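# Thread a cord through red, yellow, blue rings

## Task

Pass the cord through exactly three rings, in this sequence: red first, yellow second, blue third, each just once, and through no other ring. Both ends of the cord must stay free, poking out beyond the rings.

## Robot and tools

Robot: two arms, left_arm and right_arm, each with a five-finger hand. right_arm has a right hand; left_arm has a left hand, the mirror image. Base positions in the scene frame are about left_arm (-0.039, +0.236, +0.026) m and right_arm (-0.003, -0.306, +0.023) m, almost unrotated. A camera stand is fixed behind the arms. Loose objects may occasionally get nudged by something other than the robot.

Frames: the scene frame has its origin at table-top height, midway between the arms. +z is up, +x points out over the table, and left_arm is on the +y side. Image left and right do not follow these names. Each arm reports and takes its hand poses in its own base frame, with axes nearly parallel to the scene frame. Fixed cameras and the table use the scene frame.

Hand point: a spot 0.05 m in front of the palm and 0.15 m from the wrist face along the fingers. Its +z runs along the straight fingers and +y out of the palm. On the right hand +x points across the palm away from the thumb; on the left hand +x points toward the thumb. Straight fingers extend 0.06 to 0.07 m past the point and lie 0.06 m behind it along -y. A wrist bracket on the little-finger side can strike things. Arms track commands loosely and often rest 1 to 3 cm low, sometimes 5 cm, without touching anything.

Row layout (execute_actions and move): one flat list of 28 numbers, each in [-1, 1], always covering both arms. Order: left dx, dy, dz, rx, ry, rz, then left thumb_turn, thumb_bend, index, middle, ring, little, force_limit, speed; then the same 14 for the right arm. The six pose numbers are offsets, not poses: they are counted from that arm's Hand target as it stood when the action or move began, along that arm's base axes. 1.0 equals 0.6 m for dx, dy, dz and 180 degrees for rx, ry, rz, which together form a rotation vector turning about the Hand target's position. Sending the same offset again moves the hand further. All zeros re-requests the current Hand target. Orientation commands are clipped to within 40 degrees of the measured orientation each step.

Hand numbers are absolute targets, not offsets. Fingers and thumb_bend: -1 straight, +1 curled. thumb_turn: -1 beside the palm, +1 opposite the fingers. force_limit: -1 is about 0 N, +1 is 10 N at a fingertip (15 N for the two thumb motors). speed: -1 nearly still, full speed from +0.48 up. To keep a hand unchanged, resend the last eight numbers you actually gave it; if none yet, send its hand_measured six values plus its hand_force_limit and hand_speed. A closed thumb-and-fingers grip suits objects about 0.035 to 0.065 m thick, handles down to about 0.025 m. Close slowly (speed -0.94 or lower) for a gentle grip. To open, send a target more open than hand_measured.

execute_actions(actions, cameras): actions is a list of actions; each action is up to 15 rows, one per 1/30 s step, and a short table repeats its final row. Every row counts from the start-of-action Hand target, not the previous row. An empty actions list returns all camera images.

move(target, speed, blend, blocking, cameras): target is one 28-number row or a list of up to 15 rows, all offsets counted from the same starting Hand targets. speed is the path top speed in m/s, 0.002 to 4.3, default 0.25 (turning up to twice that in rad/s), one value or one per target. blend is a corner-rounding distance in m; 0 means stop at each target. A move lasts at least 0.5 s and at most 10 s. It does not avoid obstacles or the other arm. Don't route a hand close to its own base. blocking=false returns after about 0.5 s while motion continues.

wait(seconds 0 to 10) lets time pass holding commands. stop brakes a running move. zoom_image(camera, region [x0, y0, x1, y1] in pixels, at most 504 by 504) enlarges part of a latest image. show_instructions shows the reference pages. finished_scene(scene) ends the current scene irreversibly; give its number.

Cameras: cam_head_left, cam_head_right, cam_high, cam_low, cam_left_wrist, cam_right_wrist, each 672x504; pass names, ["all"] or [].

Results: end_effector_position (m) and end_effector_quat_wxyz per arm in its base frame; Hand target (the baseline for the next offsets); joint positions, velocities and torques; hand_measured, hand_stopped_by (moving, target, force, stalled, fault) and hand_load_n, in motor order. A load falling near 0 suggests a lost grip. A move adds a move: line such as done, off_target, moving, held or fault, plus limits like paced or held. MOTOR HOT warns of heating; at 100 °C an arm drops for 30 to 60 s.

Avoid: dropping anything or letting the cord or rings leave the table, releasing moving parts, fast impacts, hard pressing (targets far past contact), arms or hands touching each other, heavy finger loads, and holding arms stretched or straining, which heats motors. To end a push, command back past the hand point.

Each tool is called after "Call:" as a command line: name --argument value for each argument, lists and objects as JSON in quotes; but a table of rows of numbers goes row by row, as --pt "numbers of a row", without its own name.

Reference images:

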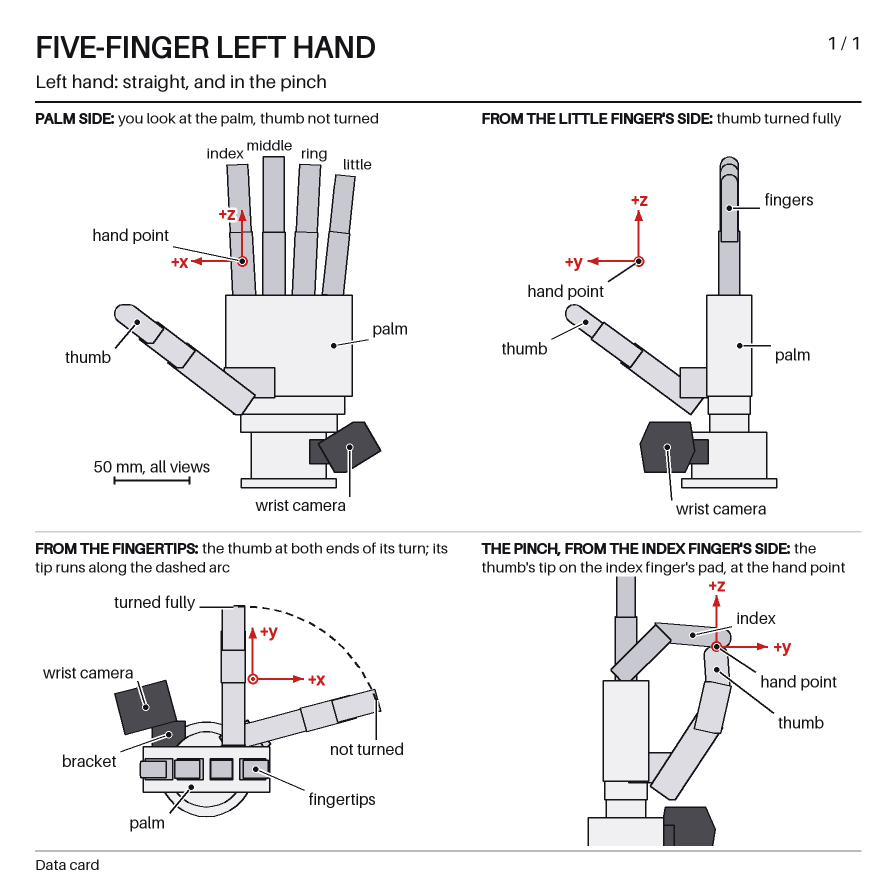

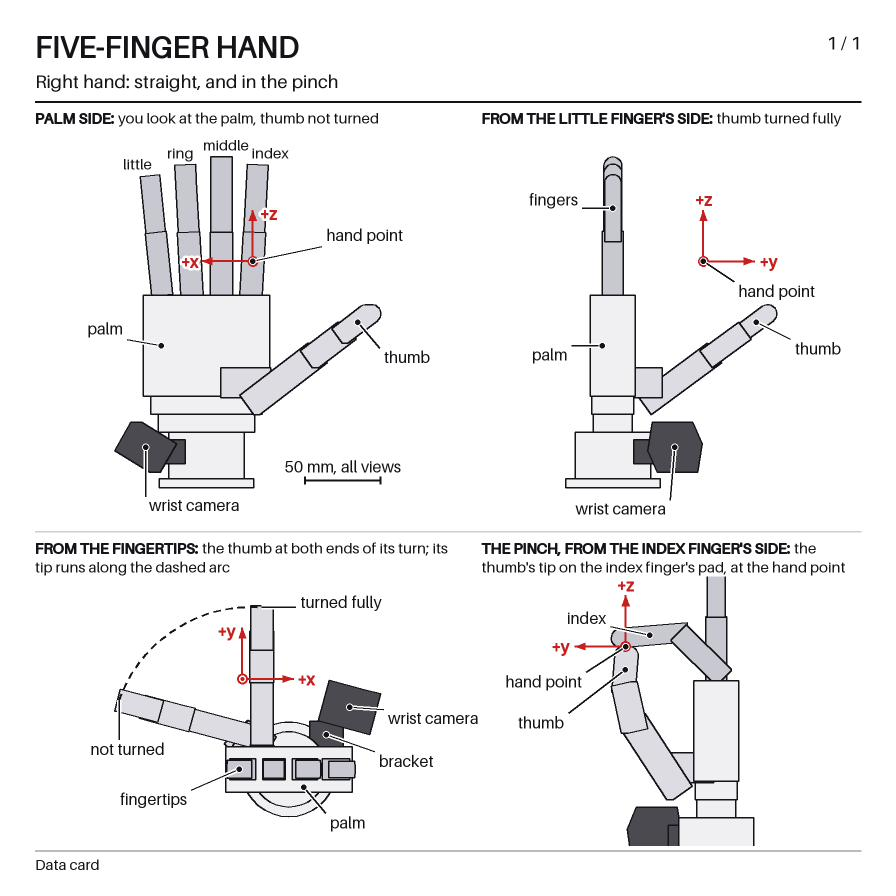

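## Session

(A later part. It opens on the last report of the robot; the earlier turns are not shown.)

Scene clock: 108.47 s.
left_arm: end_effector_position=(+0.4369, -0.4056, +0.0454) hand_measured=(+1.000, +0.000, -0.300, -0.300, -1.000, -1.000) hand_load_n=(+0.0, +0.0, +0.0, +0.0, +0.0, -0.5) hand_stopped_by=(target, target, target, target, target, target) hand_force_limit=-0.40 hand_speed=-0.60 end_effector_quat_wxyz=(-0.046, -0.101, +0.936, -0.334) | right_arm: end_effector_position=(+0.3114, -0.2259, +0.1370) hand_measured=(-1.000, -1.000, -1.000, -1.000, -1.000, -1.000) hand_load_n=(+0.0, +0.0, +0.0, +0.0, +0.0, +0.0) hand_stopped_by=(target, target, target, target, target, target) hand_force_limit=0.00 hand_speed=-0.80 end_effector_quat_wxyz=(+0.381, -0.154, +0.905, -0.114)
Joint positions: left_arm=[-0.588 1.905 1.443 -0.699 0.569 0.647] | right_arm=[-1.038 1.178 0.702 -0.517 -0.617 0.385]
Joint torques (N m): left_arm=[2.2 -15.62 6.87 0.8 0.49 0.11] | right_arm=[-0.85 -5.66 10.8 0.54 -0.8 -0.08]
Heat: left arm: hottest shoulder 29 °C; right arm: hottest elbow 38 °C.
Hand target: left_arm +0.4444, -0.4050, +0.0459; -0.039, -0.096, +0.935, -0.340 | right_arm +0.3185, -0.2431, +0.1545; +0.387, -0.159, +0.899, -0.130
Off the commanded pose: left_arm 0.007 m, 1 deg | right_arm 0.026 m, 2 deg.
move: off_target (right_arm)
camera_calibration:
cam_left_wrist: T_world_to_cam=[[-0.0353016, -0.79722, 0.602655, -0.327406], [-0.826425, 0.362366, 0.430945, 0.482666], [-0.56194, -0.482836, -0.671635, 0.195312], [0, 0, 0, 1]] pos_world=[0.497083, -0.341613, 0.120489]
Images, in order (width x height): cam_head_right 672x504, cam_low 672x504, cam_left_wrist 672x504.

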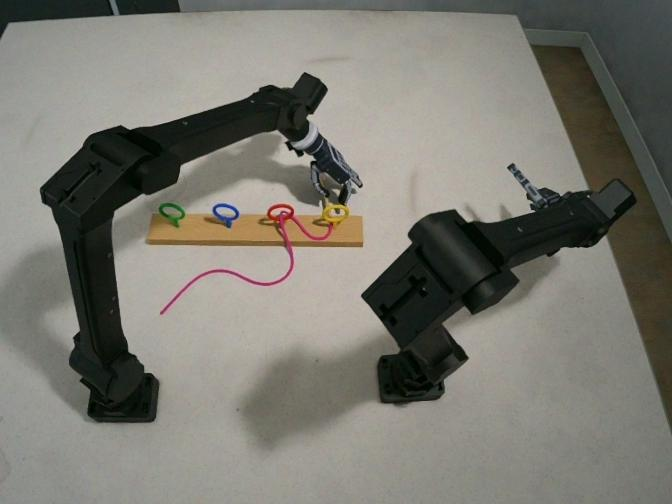

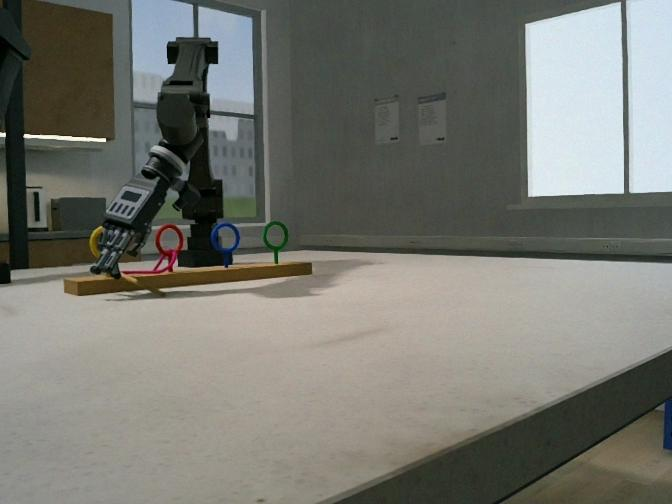

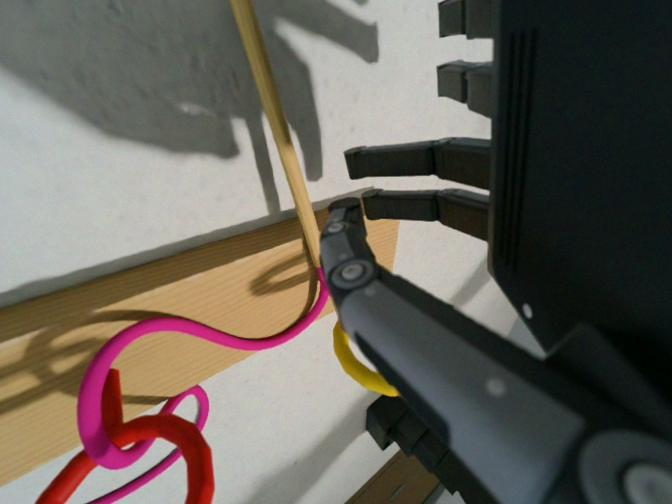

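Call:
move --target '[0.0,0.0,0.05,-0.162,-0.0221,0.0128,1,0,-0.2,-0.2,-1,-1,-0.4,-0.6,0,0,0,0,0,0,-1,-1,-1,-1,-1,-1,0,-0.8]' --speed 0.15 --cameras '["cam_low","cam_left_wrist","cam_head_right"]'

Call:
zoom_image --camera "cam_low" --region '[50, 150, 250, 310]'

Scene clock: 129.73 s.
left_arm: end_effector_position=(+0.4371, -0.4056, +0.0569) hand_measured=(+1.000, +0.000, -0.200, -0.200, -1.000, -1.000) hand_load_n=(+0.0, +0.0, +0.0, +0.0, +0.0, +0.0) hand_stopped_by=(target, target, target, target, target, target) hand_force_limit=-0.40 hand_speed=-0.60 end_effector_quat_wxyz=(-0.037, -0.094, +0.824, -0.557) | right_arm: end_effector_position=(+0.3114, -0.2259, +0.1370) hand_measured=(-1.000, -1.000, -1.000, -1.000, -1.000, -1.000) hand_load_n=(+0.0, -0.5, +0.0, +0.0, +0.0, +0.0) hand_stopped_by=(target, target, target, target, target, target) hand_force_limit=0.00 hand_speed=-0.80 end_effector_quat_wxyz=(+0.381, -0.154, +0.905, -0.114)
Joint positions: left_arm=[-0.478 1.833 1.112 0.04 0.929 0.396] | right_arm=[-1.038 1.178 0.702 -0.517 -0.617 0.385]
Joint torques (N m): left_arm=[2.26 -16.21 6.13 1.32 0.52 -0.13] | right_arm=[-1.26 -5.54 10.84 0.57 -0.8 -0.06]
Heat: left arm: hottest shoulder 30 °C; right arm: hottest elbow 39 °C.
Hand target: left_arm +0.4444, -0.4050, +0.0758; -0.023, -0.090, +0.817, -0.568 | right_arm +0.3185, -0.2431, +0.1545; +0.387, -0.159, +0.899, -0.130
Off the commanded pose: left_arm 0.020 m, 2 deg | right_arm 0.026 m, 2 deg.
move: off_target (left_arm, right_arm)
camera_calibration:
cam_left_wrist: T_world_to_cam=[[-0.0563483, -0.416548, 0.907366, -0.188155], [-0.860223, 0.481569, 0.167655, 0.556029], [-0.506795, -0.77109, -0.38546, 0.0458344], [0, 0, 0, 1]] pos_world=[0.490935, -0.310799, 0.0951719]
Images, in order (width x height): cam_head_right 672x504, cam_low 672x504, cam_left_wrist 672x504.

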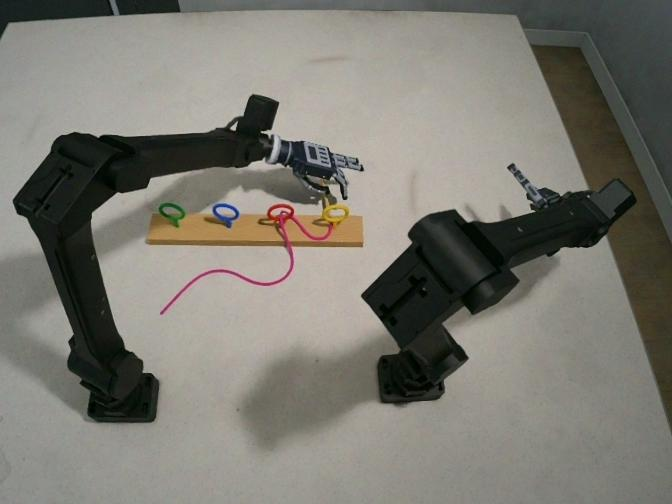

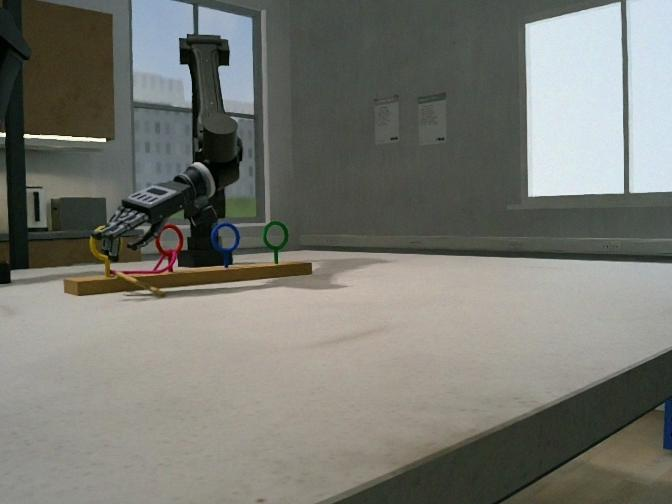

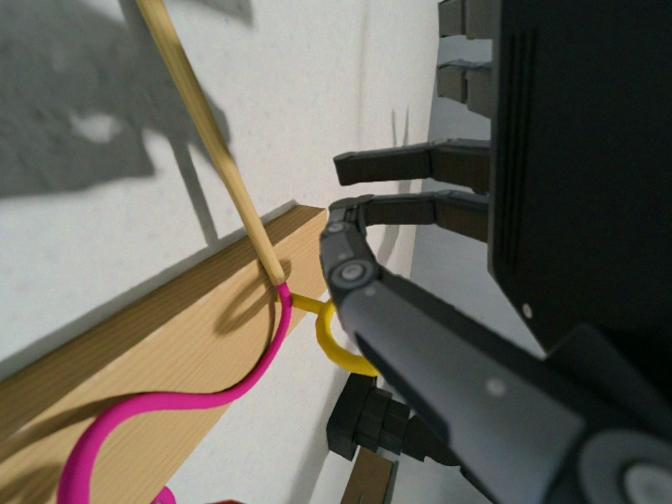

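Scaled by 2.520 from the camera's 672x504 image, which has a finer 960x720 frame.

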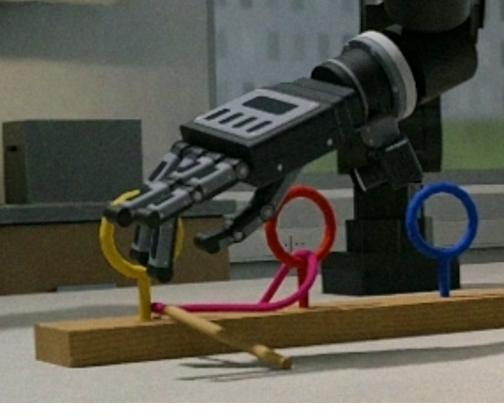

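Call:
move --target '[0.0,0.006,-0.042,0,0,0,1,0,-0.2,-0.2,-1,-1,-0.4,-0.6,0,0,0,0,0,0,-1,-1,-1,-1,-1,-1,0,-0.8]' --speed 0.08 --cameras '["cam_low","cam_left_wrist"]'

Call:
zoom_image --camera "cam_low" --region '[70, 210, 190, 310]'

Scene clock: 136.77 s.
left_arm: end_effector_position=(+0.4390, -0.4040, +0.0552) hand_measured=(+1.000, +0.000, -0.200, -0.200, -1.000, -1.000) hand_load_n=(+0.0, +0.0, +0.0, +0.0, +0.0, +0.0) hand_stopped_by=(target, target, target, target, target, target) hand_force_limit=-0.40 hand_speed=-0.60 end_effector_quat_wxyz=(-0.024, -0.086, +0.819, -0.566) | right_arm: end_effector_position=(+0.3114, -0.2259, +0.1370) hand_measured=(-1.000, -1.000, -1.000, -1.000, -1.000, -1.000) hand_load_n=(+0.0, +0.0, +0.0, +0.0, +0.0, +0.0) hand_stopped_by=(target, target, target, target, target, target) hand_force_limit=0.00 hand_speed=-0.80 end_effector_quat_wxyz=(+0.381, -0.154, +0.905, -0.114)
Joint positions: left_arm=[-0.473 1.833 1.091 0.099 0.934 0.395] | right_arm=[-1.038 1.178 0.702 -0.517 -0.617 0.385]
Joint torques (N m): left_arm=[2.37 -12.81 6.04 1.37 0.52 -0.07] | right_arm=[-1.08 -5.36 10.74 0.61 -0.81 -0.09]
Heat: left arm: hottest shoulder 30 °C; right arm: hottest elbow 39 °C.
Hand target: left_arm +0.4442, -0.4016, +0.0506; -0.023, -0.090, +0.817, -0.568 | right_arm +0.3185, -0.2431, +0.1545; +0.387, -0.159, +0.899, -0.130
Off the commanded pose: left_arm 0.007 m, 1 deg | right_arm 0.026 m, 2 deg.
move: off_target (right_arm)
camera_calibration:
cam_left_wrist: T_world_to_cam=[[-0.0838232, -0.399136, 0.913052, -0.166994], [-0.865785, 0.482809, 0.131574, 0.562123], [-0.493345, -0.779478, -0.386037, 0.0381236], [0, 0, 0, 1]] pos_world=[0.491488, -0.308335, 0.0932303]
Images, in order (width x height): cam_low 672x504, cam_left_wrist 672x504.

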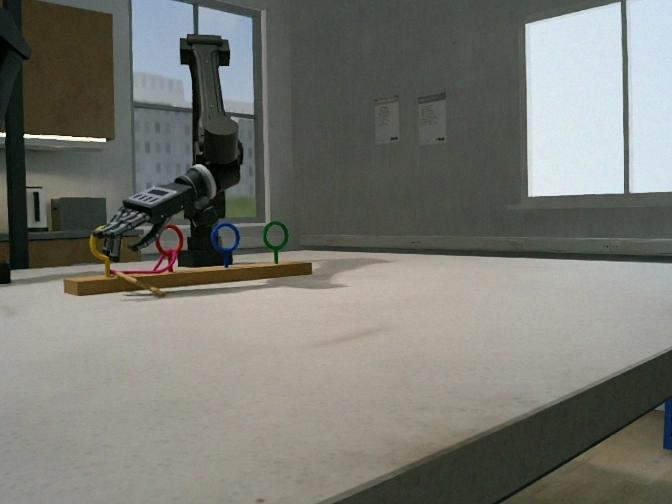

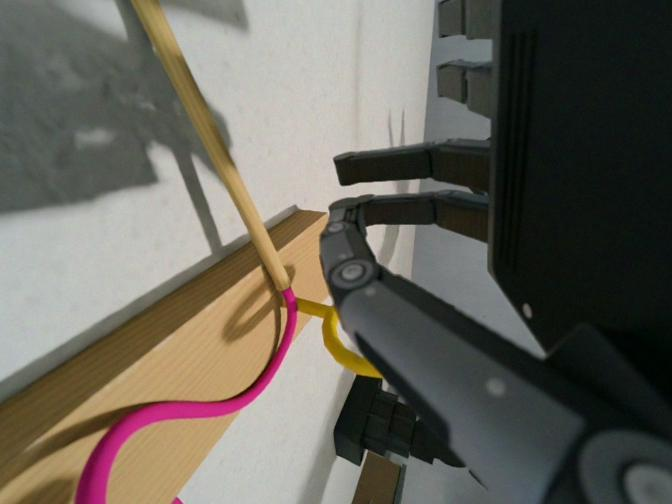

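Scaled by 4.200 from the camera's 672x504 image, which has a finer 960x720 frame.

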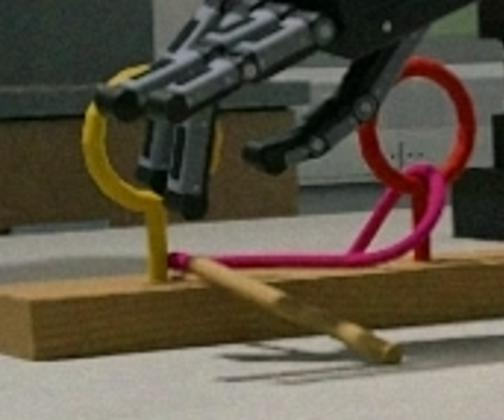

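Call:
move --target '[-0.005,0.007,-0.04,0,0,0,1,0,-0.2,-0.2,-1,-1,-0.4,-0.6,0,0,0,0,0,0,-1,-1,-1,-1,-1,-1,0,-0.8]' --speed 0.08 --cameras '["cam_low","cam_left_wrist"]'

Call:
zoom_image --camera "cam_low" --region '[70, 210, 190, 310]'

Scene clock: 139.27 s.
left_arm: end_effector_position=(+0.4351, -0.3996, +0.0291) hand_measured=(+1.000, +0.000, -0.200, -0.200, -1.000, -1.000) hand_load_n=(+0.0, +0.0, +0.0, +0.0, +0.0, +0.0) hand_stopped_by=(target, target, target, target, target, target) hand_force_limit=-0.40 hand_speed=-0.60 end_effector_quat_wxyz=(-0.027, -0.089, +0.820, -0.565) | right_arm: end_effector_position=(+0.3114, -0.2259, +0.1370) hand_measured=(-1.000, -1.000, -1.000, -1.000, -1.000, -1.000) hand_load_n=(+0.0, +0.0, +0.0, +0.0, +0.0, +0.0) hand_stopped_by=(target, target, target, target, target, target) hand_force_limit=0.00 hand_speed=-0.80 end_effector_quat_wxyz=(+0.381, -0.154, +0.905, -0.114)
Joint positions: left_arm=[-0.468 1.873 1.063 0.159 0.937 0.395] | right_arm=[-1.038 1.178 0.702 -0.517 -0.617 0.385]
Joint torques (N m): left_arm=[2.37 -13.16 5.83 1.32 0.52 -0.03] | right_arm=[-0.67 -5.3 10.73 0.55 -0.83 -0.07]
Heat: left arm: hottest shoulder 30 °C; right arm: hottest elbow 39 °C.
Hand target: left_arm +0.4413, -0.3973, +0.0267; -0.023, -0.090, +0.817, -0.569 | right_arm +0.3185, -0.2431, +0.1545; +0.387, -0.159, +0.899, -0.130
Off the commanded pose: left_arm 0.007 m, 1 deg | right_arm 0.026 m, 2 deg.
move: off_target (right_arm)
camera_calibration:
cam_left_wrist: T_world_to_cam=[[-0.0753736, -0.400879, 0.913025, -0.146102], [-0.865347, 0.48126, 0.139867, 0.559015], [-0.495472, -0.779542, -0.383174, 0.0303604], [0, 0, 0, 1]] pos_world=[0.487772, -0.303933, 0.0668399]
Images, in order (width x height): cam_low 672x504, cam_left_wrist 672x504.

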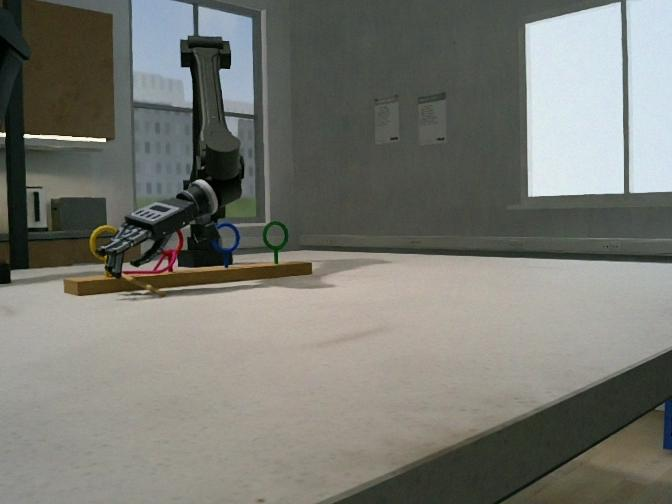

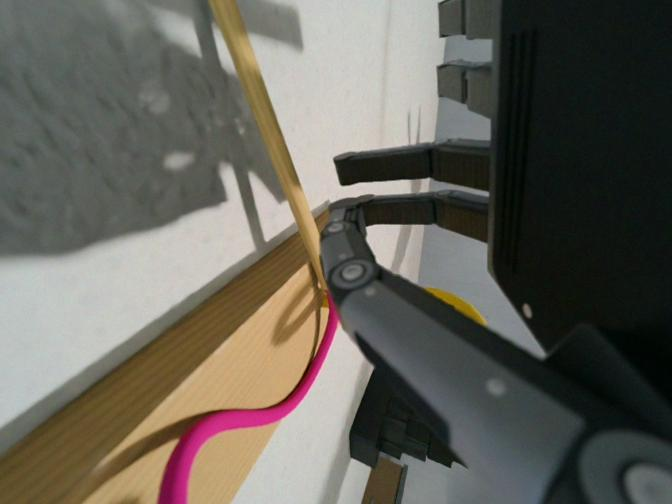

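Scaled by 4.200 from the camera's 672x504 image, which has a finer 960x720 frame.

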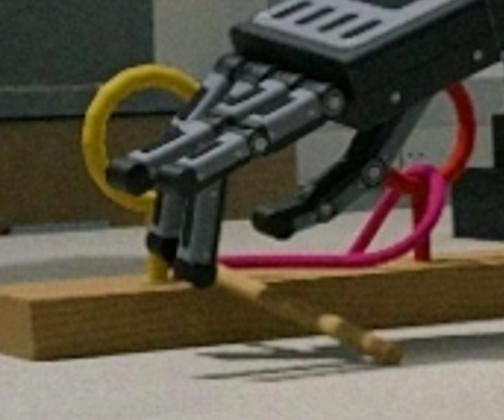

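Call:
move --target '[-0.002,0.006,-0.026,0,0,0,1,0,-0.2,-0.2,-1,-1,-0.4,-0.6,0,0,0,0,0,0,-1,-1,-1,-1,-1,-1,0,-0.8]' --speed 0.06 --cameras '["cam_low","cam_left_wrist"]'

Call:
zoom_image --camera "cam_low" --region '[70, 210, 190, 310]'

Call:
zoom_image --camera "cam_left_wrist" --region '[240, 140, 440, 340]'

Scene clock: 142.60 s.
left_arm: end_effector_position=(+0.4343, -0.3962, +0.0145) hand_measured=(+1.000, +0.000, -0.200, -0.200, -1.000, -1.000) hand_load_n=(+0.0, +0.0, +0.0, +0.0, +0.0, +0.0) hand_stopped_by=(target, target, target, target, target, target) hand_force_limit=-0.40 hand_speed=-0.60 end_effector_quat_wxyz=(-0.028, -0.091, +0.819, -0.566) | right_arm: end_effector_position=(+0.3114, -0.2259, +0.1370) hand_measured=(-1.000, -1.000, -1.000, -1.000, -1.000, -1.000) hand_load_n=(+0.0, +0.0, +0.0, +0.0, +0.0, +0.0) hand_stopped_by=(target, target, target, target, target, target) hand_force_limit=0.00 hand_speed=-0.80 end_effector_quat_wxyz=(+0.381, -0.154, +0.905, -0.114)
Joint positions: left_arm=[-0.463 1.899 1.05 0.195 0.941 0.395] | right_arm=[-1.038 1.178 0.702 -0.517 -0.617 0.385]
Joint torques (N m): left_arm=[2.43 -13.16 5.59 1.31 0.53 0.03] | right_arm=[-0.85 -5.77 10.66 0.58 -0.83 -0.05]
Heat: left arm: hottest shoulder 30 °C; right arm: hottest elbow 39 °C.
Hand target: left_arm +0.4403, -0.3937, +0.0110; -0.023, -0.090, +0.817, -0.569 | right_arm +0.3185, -0.2431, +0.1545; +0.387, -0.159, +0.899, -0.130
Off the commanded pose: left_arm 0.007 m, 1 deg | right_arm 0.026 m, 2 deg.
move: off_target (right_arm)
camera_calibration:
cam_left_wrist: T_world_to_cam=[[-0.0713823, -0.400248, 0.913623, -0.132952], [-0.865982, 0.479385, 0.142353, 0.558248], [-0.494954, -0.781019, -0.380827, 0.0261099], [0, 0, 0, 1]] pos_world=[0.486865, -0.300437, 0.051943]
Images, in order (width x height): cam_low 672x504, cam_left_wrist 672x504.

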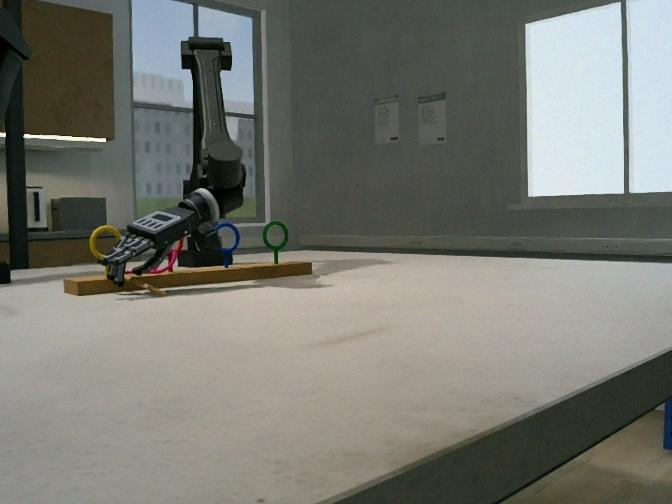

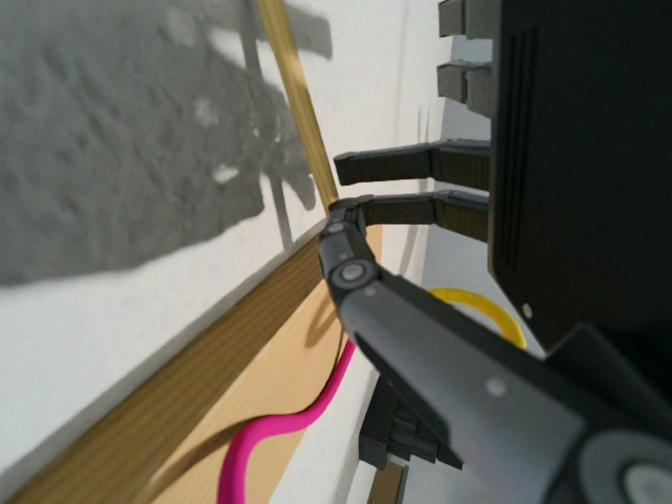

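Scaled by 4.200 from the camera's 672x504 image, which has a finer 960x720 frame.

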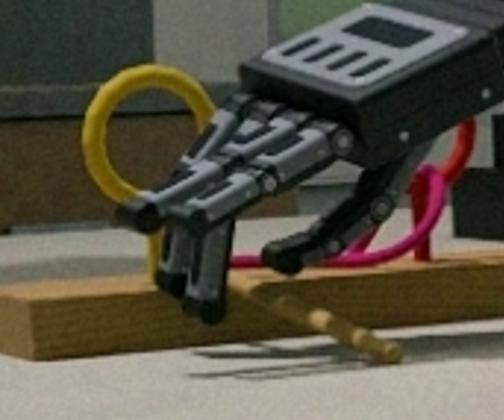

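Scaled by 2.520 from the camera's 672x504 image, which has a finer 960x720 frame.

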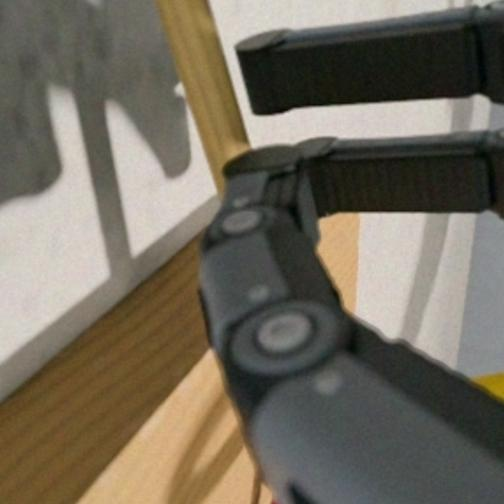

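Call:
move --target '[-0.0,0.003,-0.012,0,0,0,1,0,-0.2,-0.2,-1,-1,-0.4,-0.6,0,0,0,0,0,0,-1,-1,-1,-1,-1,-1,0,-0.8]' --speed 0.05 --cameras '["cam_low","cam_left_wrist"]'

Call:
zoom_image --camera "cam_low" --region '[70, 210, 190, 310]'

Call:
zoom_image --camera "cam_left_wrist" --region '[240, 140, 440, 340]'

Scene clock: 145.07 s.
left_arm: end_effector_position=(+0.4345, -0.3950, +0.0087) hand_measured=(+1.000, +0.000, -0.200, -0.200, -1.000, -1.000) hand_load_n=(+0.0, +0.5, +0.0, +0.0, +0.0, +0.0) hand_stopped_by=(target, target, target, target, target, target) hand_force_limit=-0.40 hand_speed=-0.60 end_effector_quat_wxyz=(-0.028, -0.091, +0.819, -0.566) | right_arm: end_effector_position=(+0.3114, -0.2259, +0.1370) hand_measured=(-1.000, -1.000, -1.000, -1.000, -1.000, -1.000) hand_load_n=(+0.0, +0.0, +0.0, +0.0, +0.0, +0.0) hand_stopped_by=(target, target, target, target, target, target) hand_force_limit=0.00 hand_speed=-0.80 end_effector_quat_wxyz=(+0.381, -0.154, +0.905, -0.114)
Joint positions: left_arm=[-0.46 1.911 1.046 0.21 0.944 0.395] | right_arm=[-1.038 1.178 0.702 -0.517 -0.617 0.385]
Joint torques (N m): left_arm=[2.37 -12.98 5.42 1.29 0.52 0.06] | right_arm=[-0.91 -5.66 10.8 0.46 -0.84 -0.07]
Heat: left arm: hottest shoulder 30 °C; right arm: hottest elbow 39 °C.
Hand target: left_arm +0.4401, -0.3920, +0.0039; -0.023, -0.090, +0.817, -0.569 | right_arm +0.3185, -0.2431, +0.1545; +0.387, -0.159, +0.899, -0.130
Off the commanded pose: left_arm 0.008 m, 1 deg | right_arm 0.026 m, 2 deg.
move: off_target (right_arm)
camera_calibration:
cam_left_wrist: T_world_to_cam=[[-0.0704575, -0.398989, 0.914245, -0.127], [-0.86616, 0.479073, 0.142322, 0.558599], [-0.494775, -0.781854, -0.379343, 0.0246093], [0, 0, 0, 1]] pos_world=[0.487064, -0.29904, 0.0459431]
Images, in order (width x height): cam_low 672x504, cam_left_wrist 672x504.

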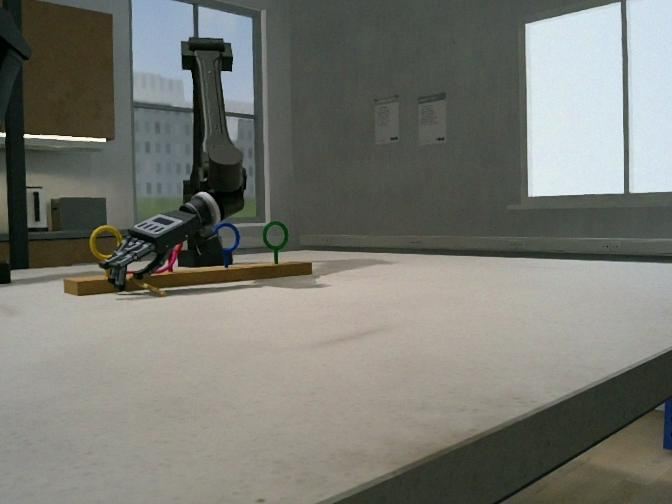

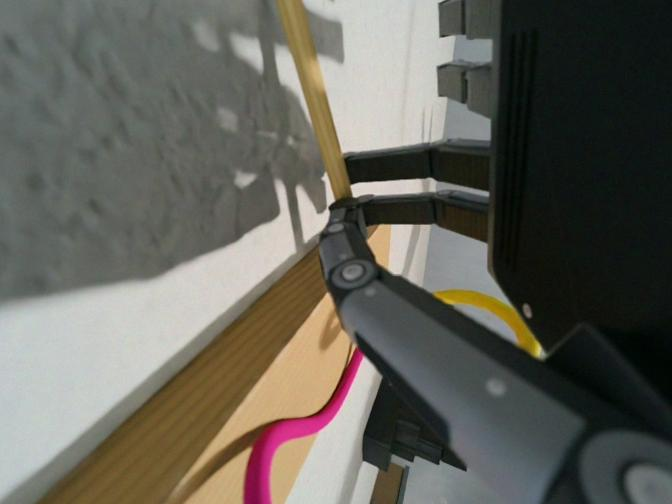

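Scaled by 4.200 from the camera's 672x504 image, which has a finer 960x720 frame.

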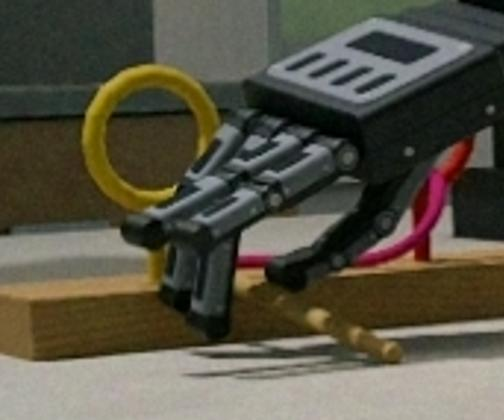

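Scaled by 2.520 from the camera's 672x504 image, which has a finer 960x720 frame.

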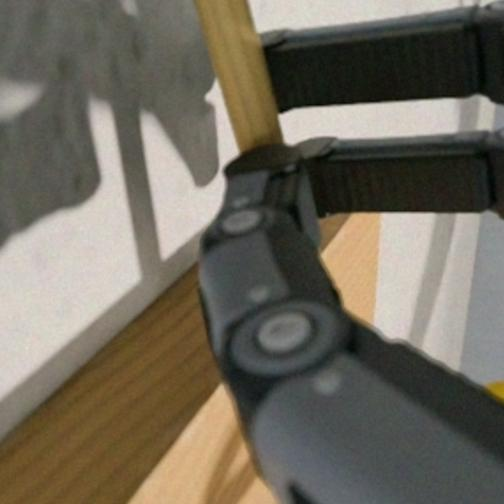

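Call:
move --target '[0,0,0,0,0,0,1,0,0.3,0.3,-1,-1,-0.3,-0.9,0,0,0,0,0,0,-1,-1,-1,-1,-1,-1,0,-0.8]' --speed 0.05 --cameras '["cam_low","cam_left_wrist"]'

Call:
zoom_image --camera "cam_low" --region '[70, 210, 190, 310]'

Call:
zoom_image --camera "cam_left_wrist" --region '[240, 140, 440, 340]'

Scene clock: 148.20 s.
left_arm: end_effector_position=(+0.4346, -0.3950, +0.0087) hand_measured=(+1.000, +0.000, +0.124, +0.114, -1.000, -1.000) hand_load_n=(-1.0, +1.0, +5.0, +5.0, +0.0, +0.0) hand_stopped_by=(target, target, force, force, target, target) hand_force_limit=-0.30 hand_speed=-0.90 end_effector_quat_wxyz=(-0.028, -0.091, +0.819, -0.566) | right_arm: end_effector_position=(+0.3114, -0.2259, +0.1370) hand_measured=(-1.000, -1.000, -1.000, -1.000, -1.000, -1.000) hand_load_n=(+0.0, +0.0, +0.0, +0.0, +0.0, +0.0) hand_stopped_by=(target, target, target, target, target, target) hand_force_limit=0.00 hand_speed=-0.80 end_effector_quat_wxyz=(+0.381, -0.154, +0.905, -0.114)
Joint positions: left_arm=[-0.46 1.911 1.046 0.211 0.944 0.395] | right_arm=[-1.038 1.178 0.702 -0.517 -0.617 0.385]
Joint torques (N m): left_arm=[2.32 -13.04 5.44 1.35 0.52 0.07] | right_arm=[-0.97 -5.66 10.77 0.57 -0.82 -0.08]
Heat: left arm: hottest shoulder 30 °C; right arm: hottest elbow 39 °C.
Hand target: left_arm +0.4402, -0.3920, +0.0039; -0.023, -0.090, +0.817, -0.568 | right_arm +0.3185, -0.2431, +0.1545; +0.387, -0.159, +0.899, -0.130
Off the commanded pose: left_arm 0.008 m, 1 deg | right_arm 0.026 m, 2 deg.
move: off_target (right_arm)
camera_calibration:
cam_left_wrist: T_world_to_cam=[[-0.0707885, -0.398776, 0.914312, -0.126869], [-0.866198, 0.479127, 0.141907, 0.558639], [-0.494661, -0.78193, -0.379336, 0.0245684], [0, 0, 0, 1]] pos_world=[0.487064, -0.299041, 0.0460426]
Images, in order (width x height): cam_low 672x504, cam_left_wrist 672x504.

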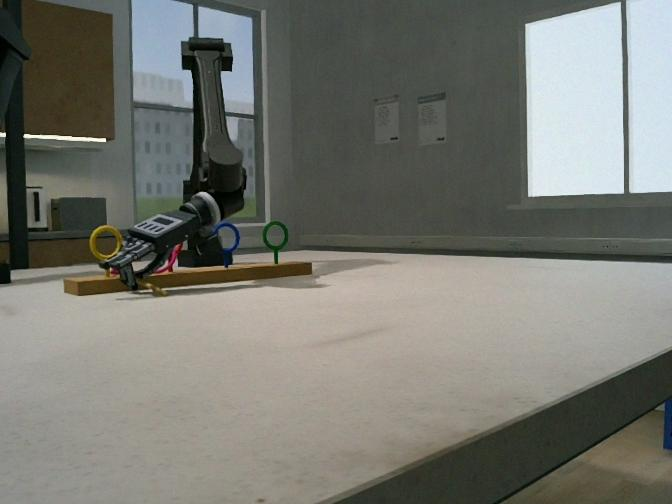

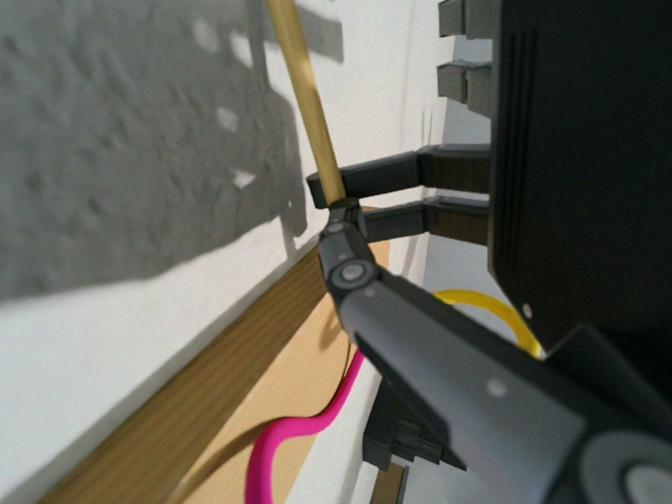

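Scaled by 4.200 from the camera's 672x504 image, which has a finer 960x720 frame.

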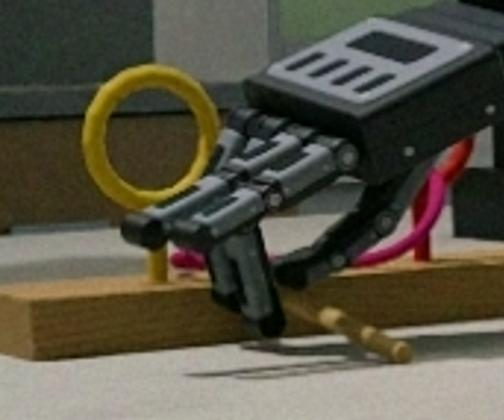

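Scaled by 2.520 from the camera's 672x504 image, which has a finer 960x720 frame.

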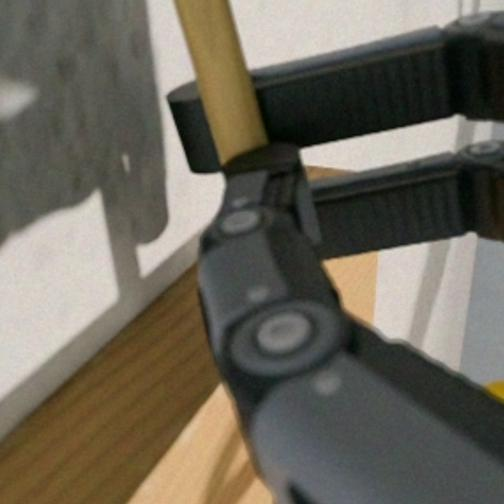

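Call:
move --target '[0.02,0,0.2,0,0,0,1,0,0.3,0.3,-1,-1,-0.3,-0.9,0,0,0,0,0,0,-1,-1,-1,-1,-1,-1,0,-0.8]' --speed 0.12 --cameras '["all"]'

Call:
zoom_image --camera "cam_low" --region '[50, 130, 250, 310]'

Scene clock: 151.47 s.
left_arm: end_effector_position=(+0.4346, -0.3888, +0.0978) hand_measured=(+1.000, +0.000, +0.124, +0.114, -1.000, -1.000) hand_load_n=(-1.0, +1.0, +5.0, +5.0, +0.0, +0.0) hand_stopped_by=(target, target, force, force, target, target) hand_force_limit=-0.30 hand_speed=-0.90 end_effector_quat_wxyz=(-0.045, -0.106, +0.823, -0.556) | right_arm: end_effector_position=(+0.3114, -0.2259, +0.1370) hand_measured=(-1.000, -1.000, -1.000, -1.000, -1.000, -1.000) hand_load_n=(+0.0, +0.0, +0.0, +0.0, -0.5, +0.0) hand_stopped_by=(target, target, target, target, target, target) hand_force_limit=0.00 hand_speed=-0.80 end_effector_quat_wxyz=(+0.381, -0.154, +0.905, -0.114)
Joint positions: left_arm=[-0.449 1.748 1.124 -0.085 0.952 0.4] | right_arm=[-1.038 1.178 0.702 -0.517 -0.617 0.385]
Joint torques (N m): left_arm=[2.32 -14.92 9.4 0.39 0.55 0.11] | right_arm=[-0.73 -5.07 10.78 0.54 -0.84 -0.04]
Heat: left arm: hottest shoulder 30 °C; right arm: hottest elbow 39 °C.
Hand target: left_arm +0.4522, -0.3920, +0.1240; -0.023, -0.090, +0.817, -0.569 | right_arm +0.3185, -0.2431, +0.1545; +0.387, -0.159, +0.899, -0.130
Off the commanded pose: left_arm 0.032 m, 4 deg | right_arm 0.026 m, 2 deg.
move: off_target (left_arm, right_arm)
camera_calibration:
cam_left_wrist: T_world_to_cam=[[-0.027063, -0.41711, 0.908453, -0.231353], [-0.860032, 0.472932, 0.191523, 0.533113], [-0.509523, -0.776115, -0.371527, 0.0711442], [0, 0, 0, 1]] pos_world=[0.488483, -0.29341, 0.134502]
cam_right_wrist: T_world_to_cam=[[-0.314618, 0.814537, -0.487385, 0.355697], [0.134047, 0.546439, 0.826701, -0.0310762], [0.939706, 0.194763, -0.281106, -0.0990949], [0, 0, 0, 1]] pos_world=[0.209195, -0.253448, 0.171196]

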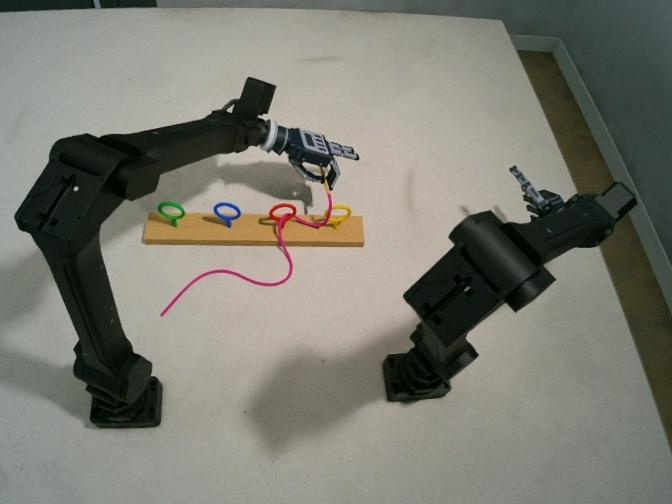

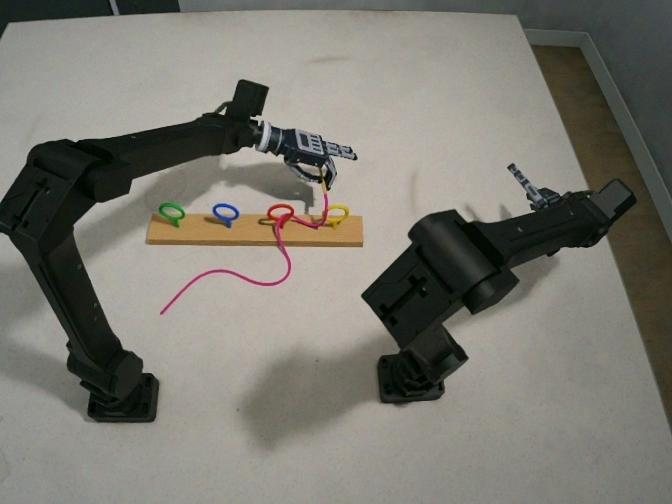

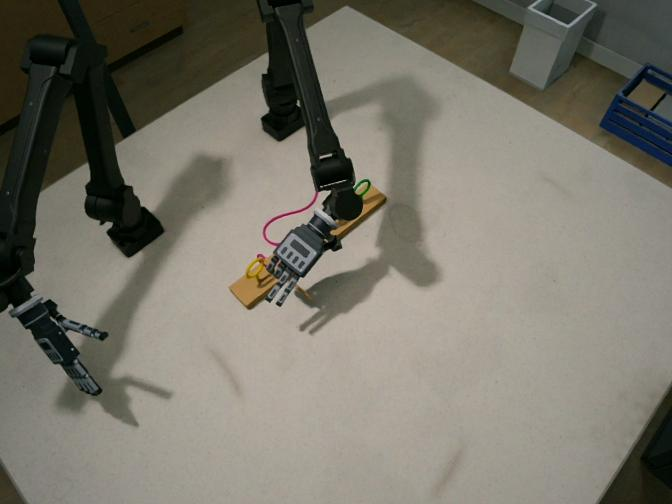

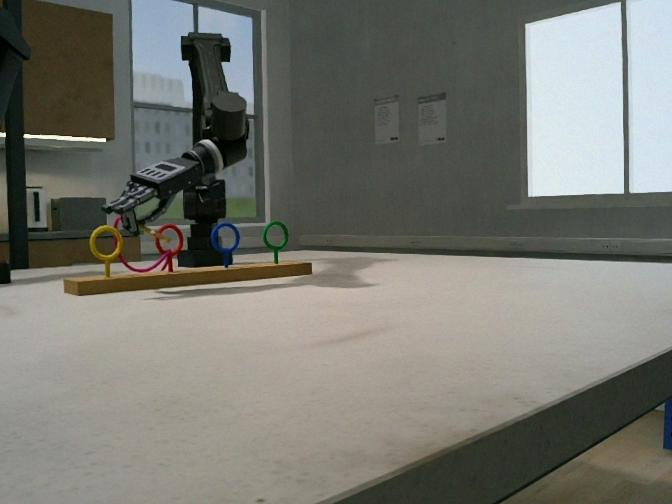

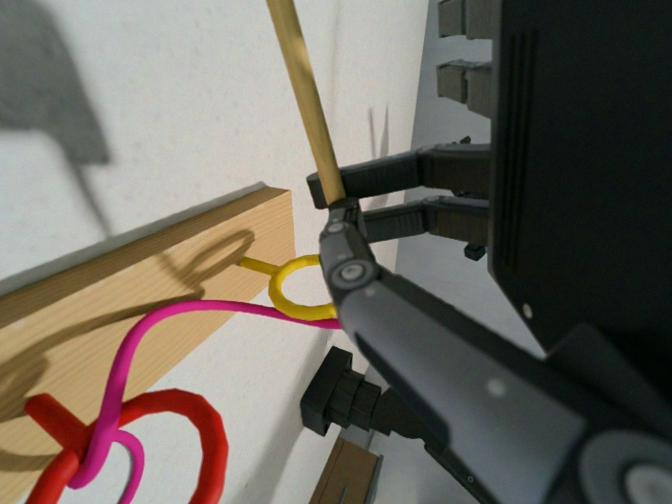

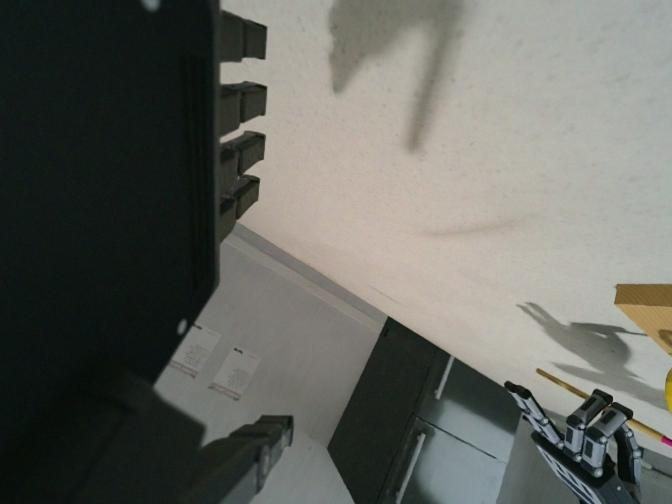

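Scaled by 2.520 from the camera's 672x504 image, which has a finer 960x720 frame.

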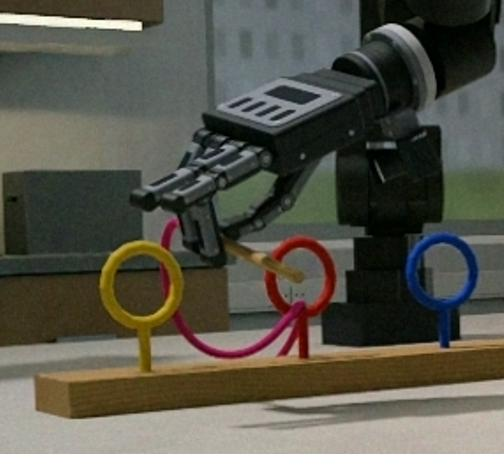

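Call:
zoom_image --camera "cam_head_left" --region '[270, 110, 390, 240]'

Call:
zoom_image --camera "cam_right_wrist" --region '[472, 280, 672, 504]'

Scaled by 3.877 from the camera's 672x504 image, which has a finer 960x720 frame.

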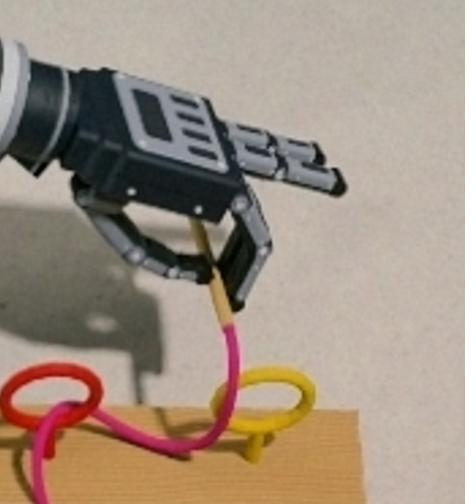

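Scaled by 2.250 from the camera's 672x504 image, which has a finer 960x720 frame.

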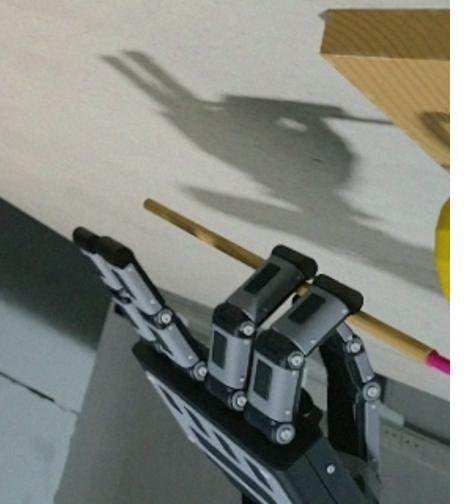

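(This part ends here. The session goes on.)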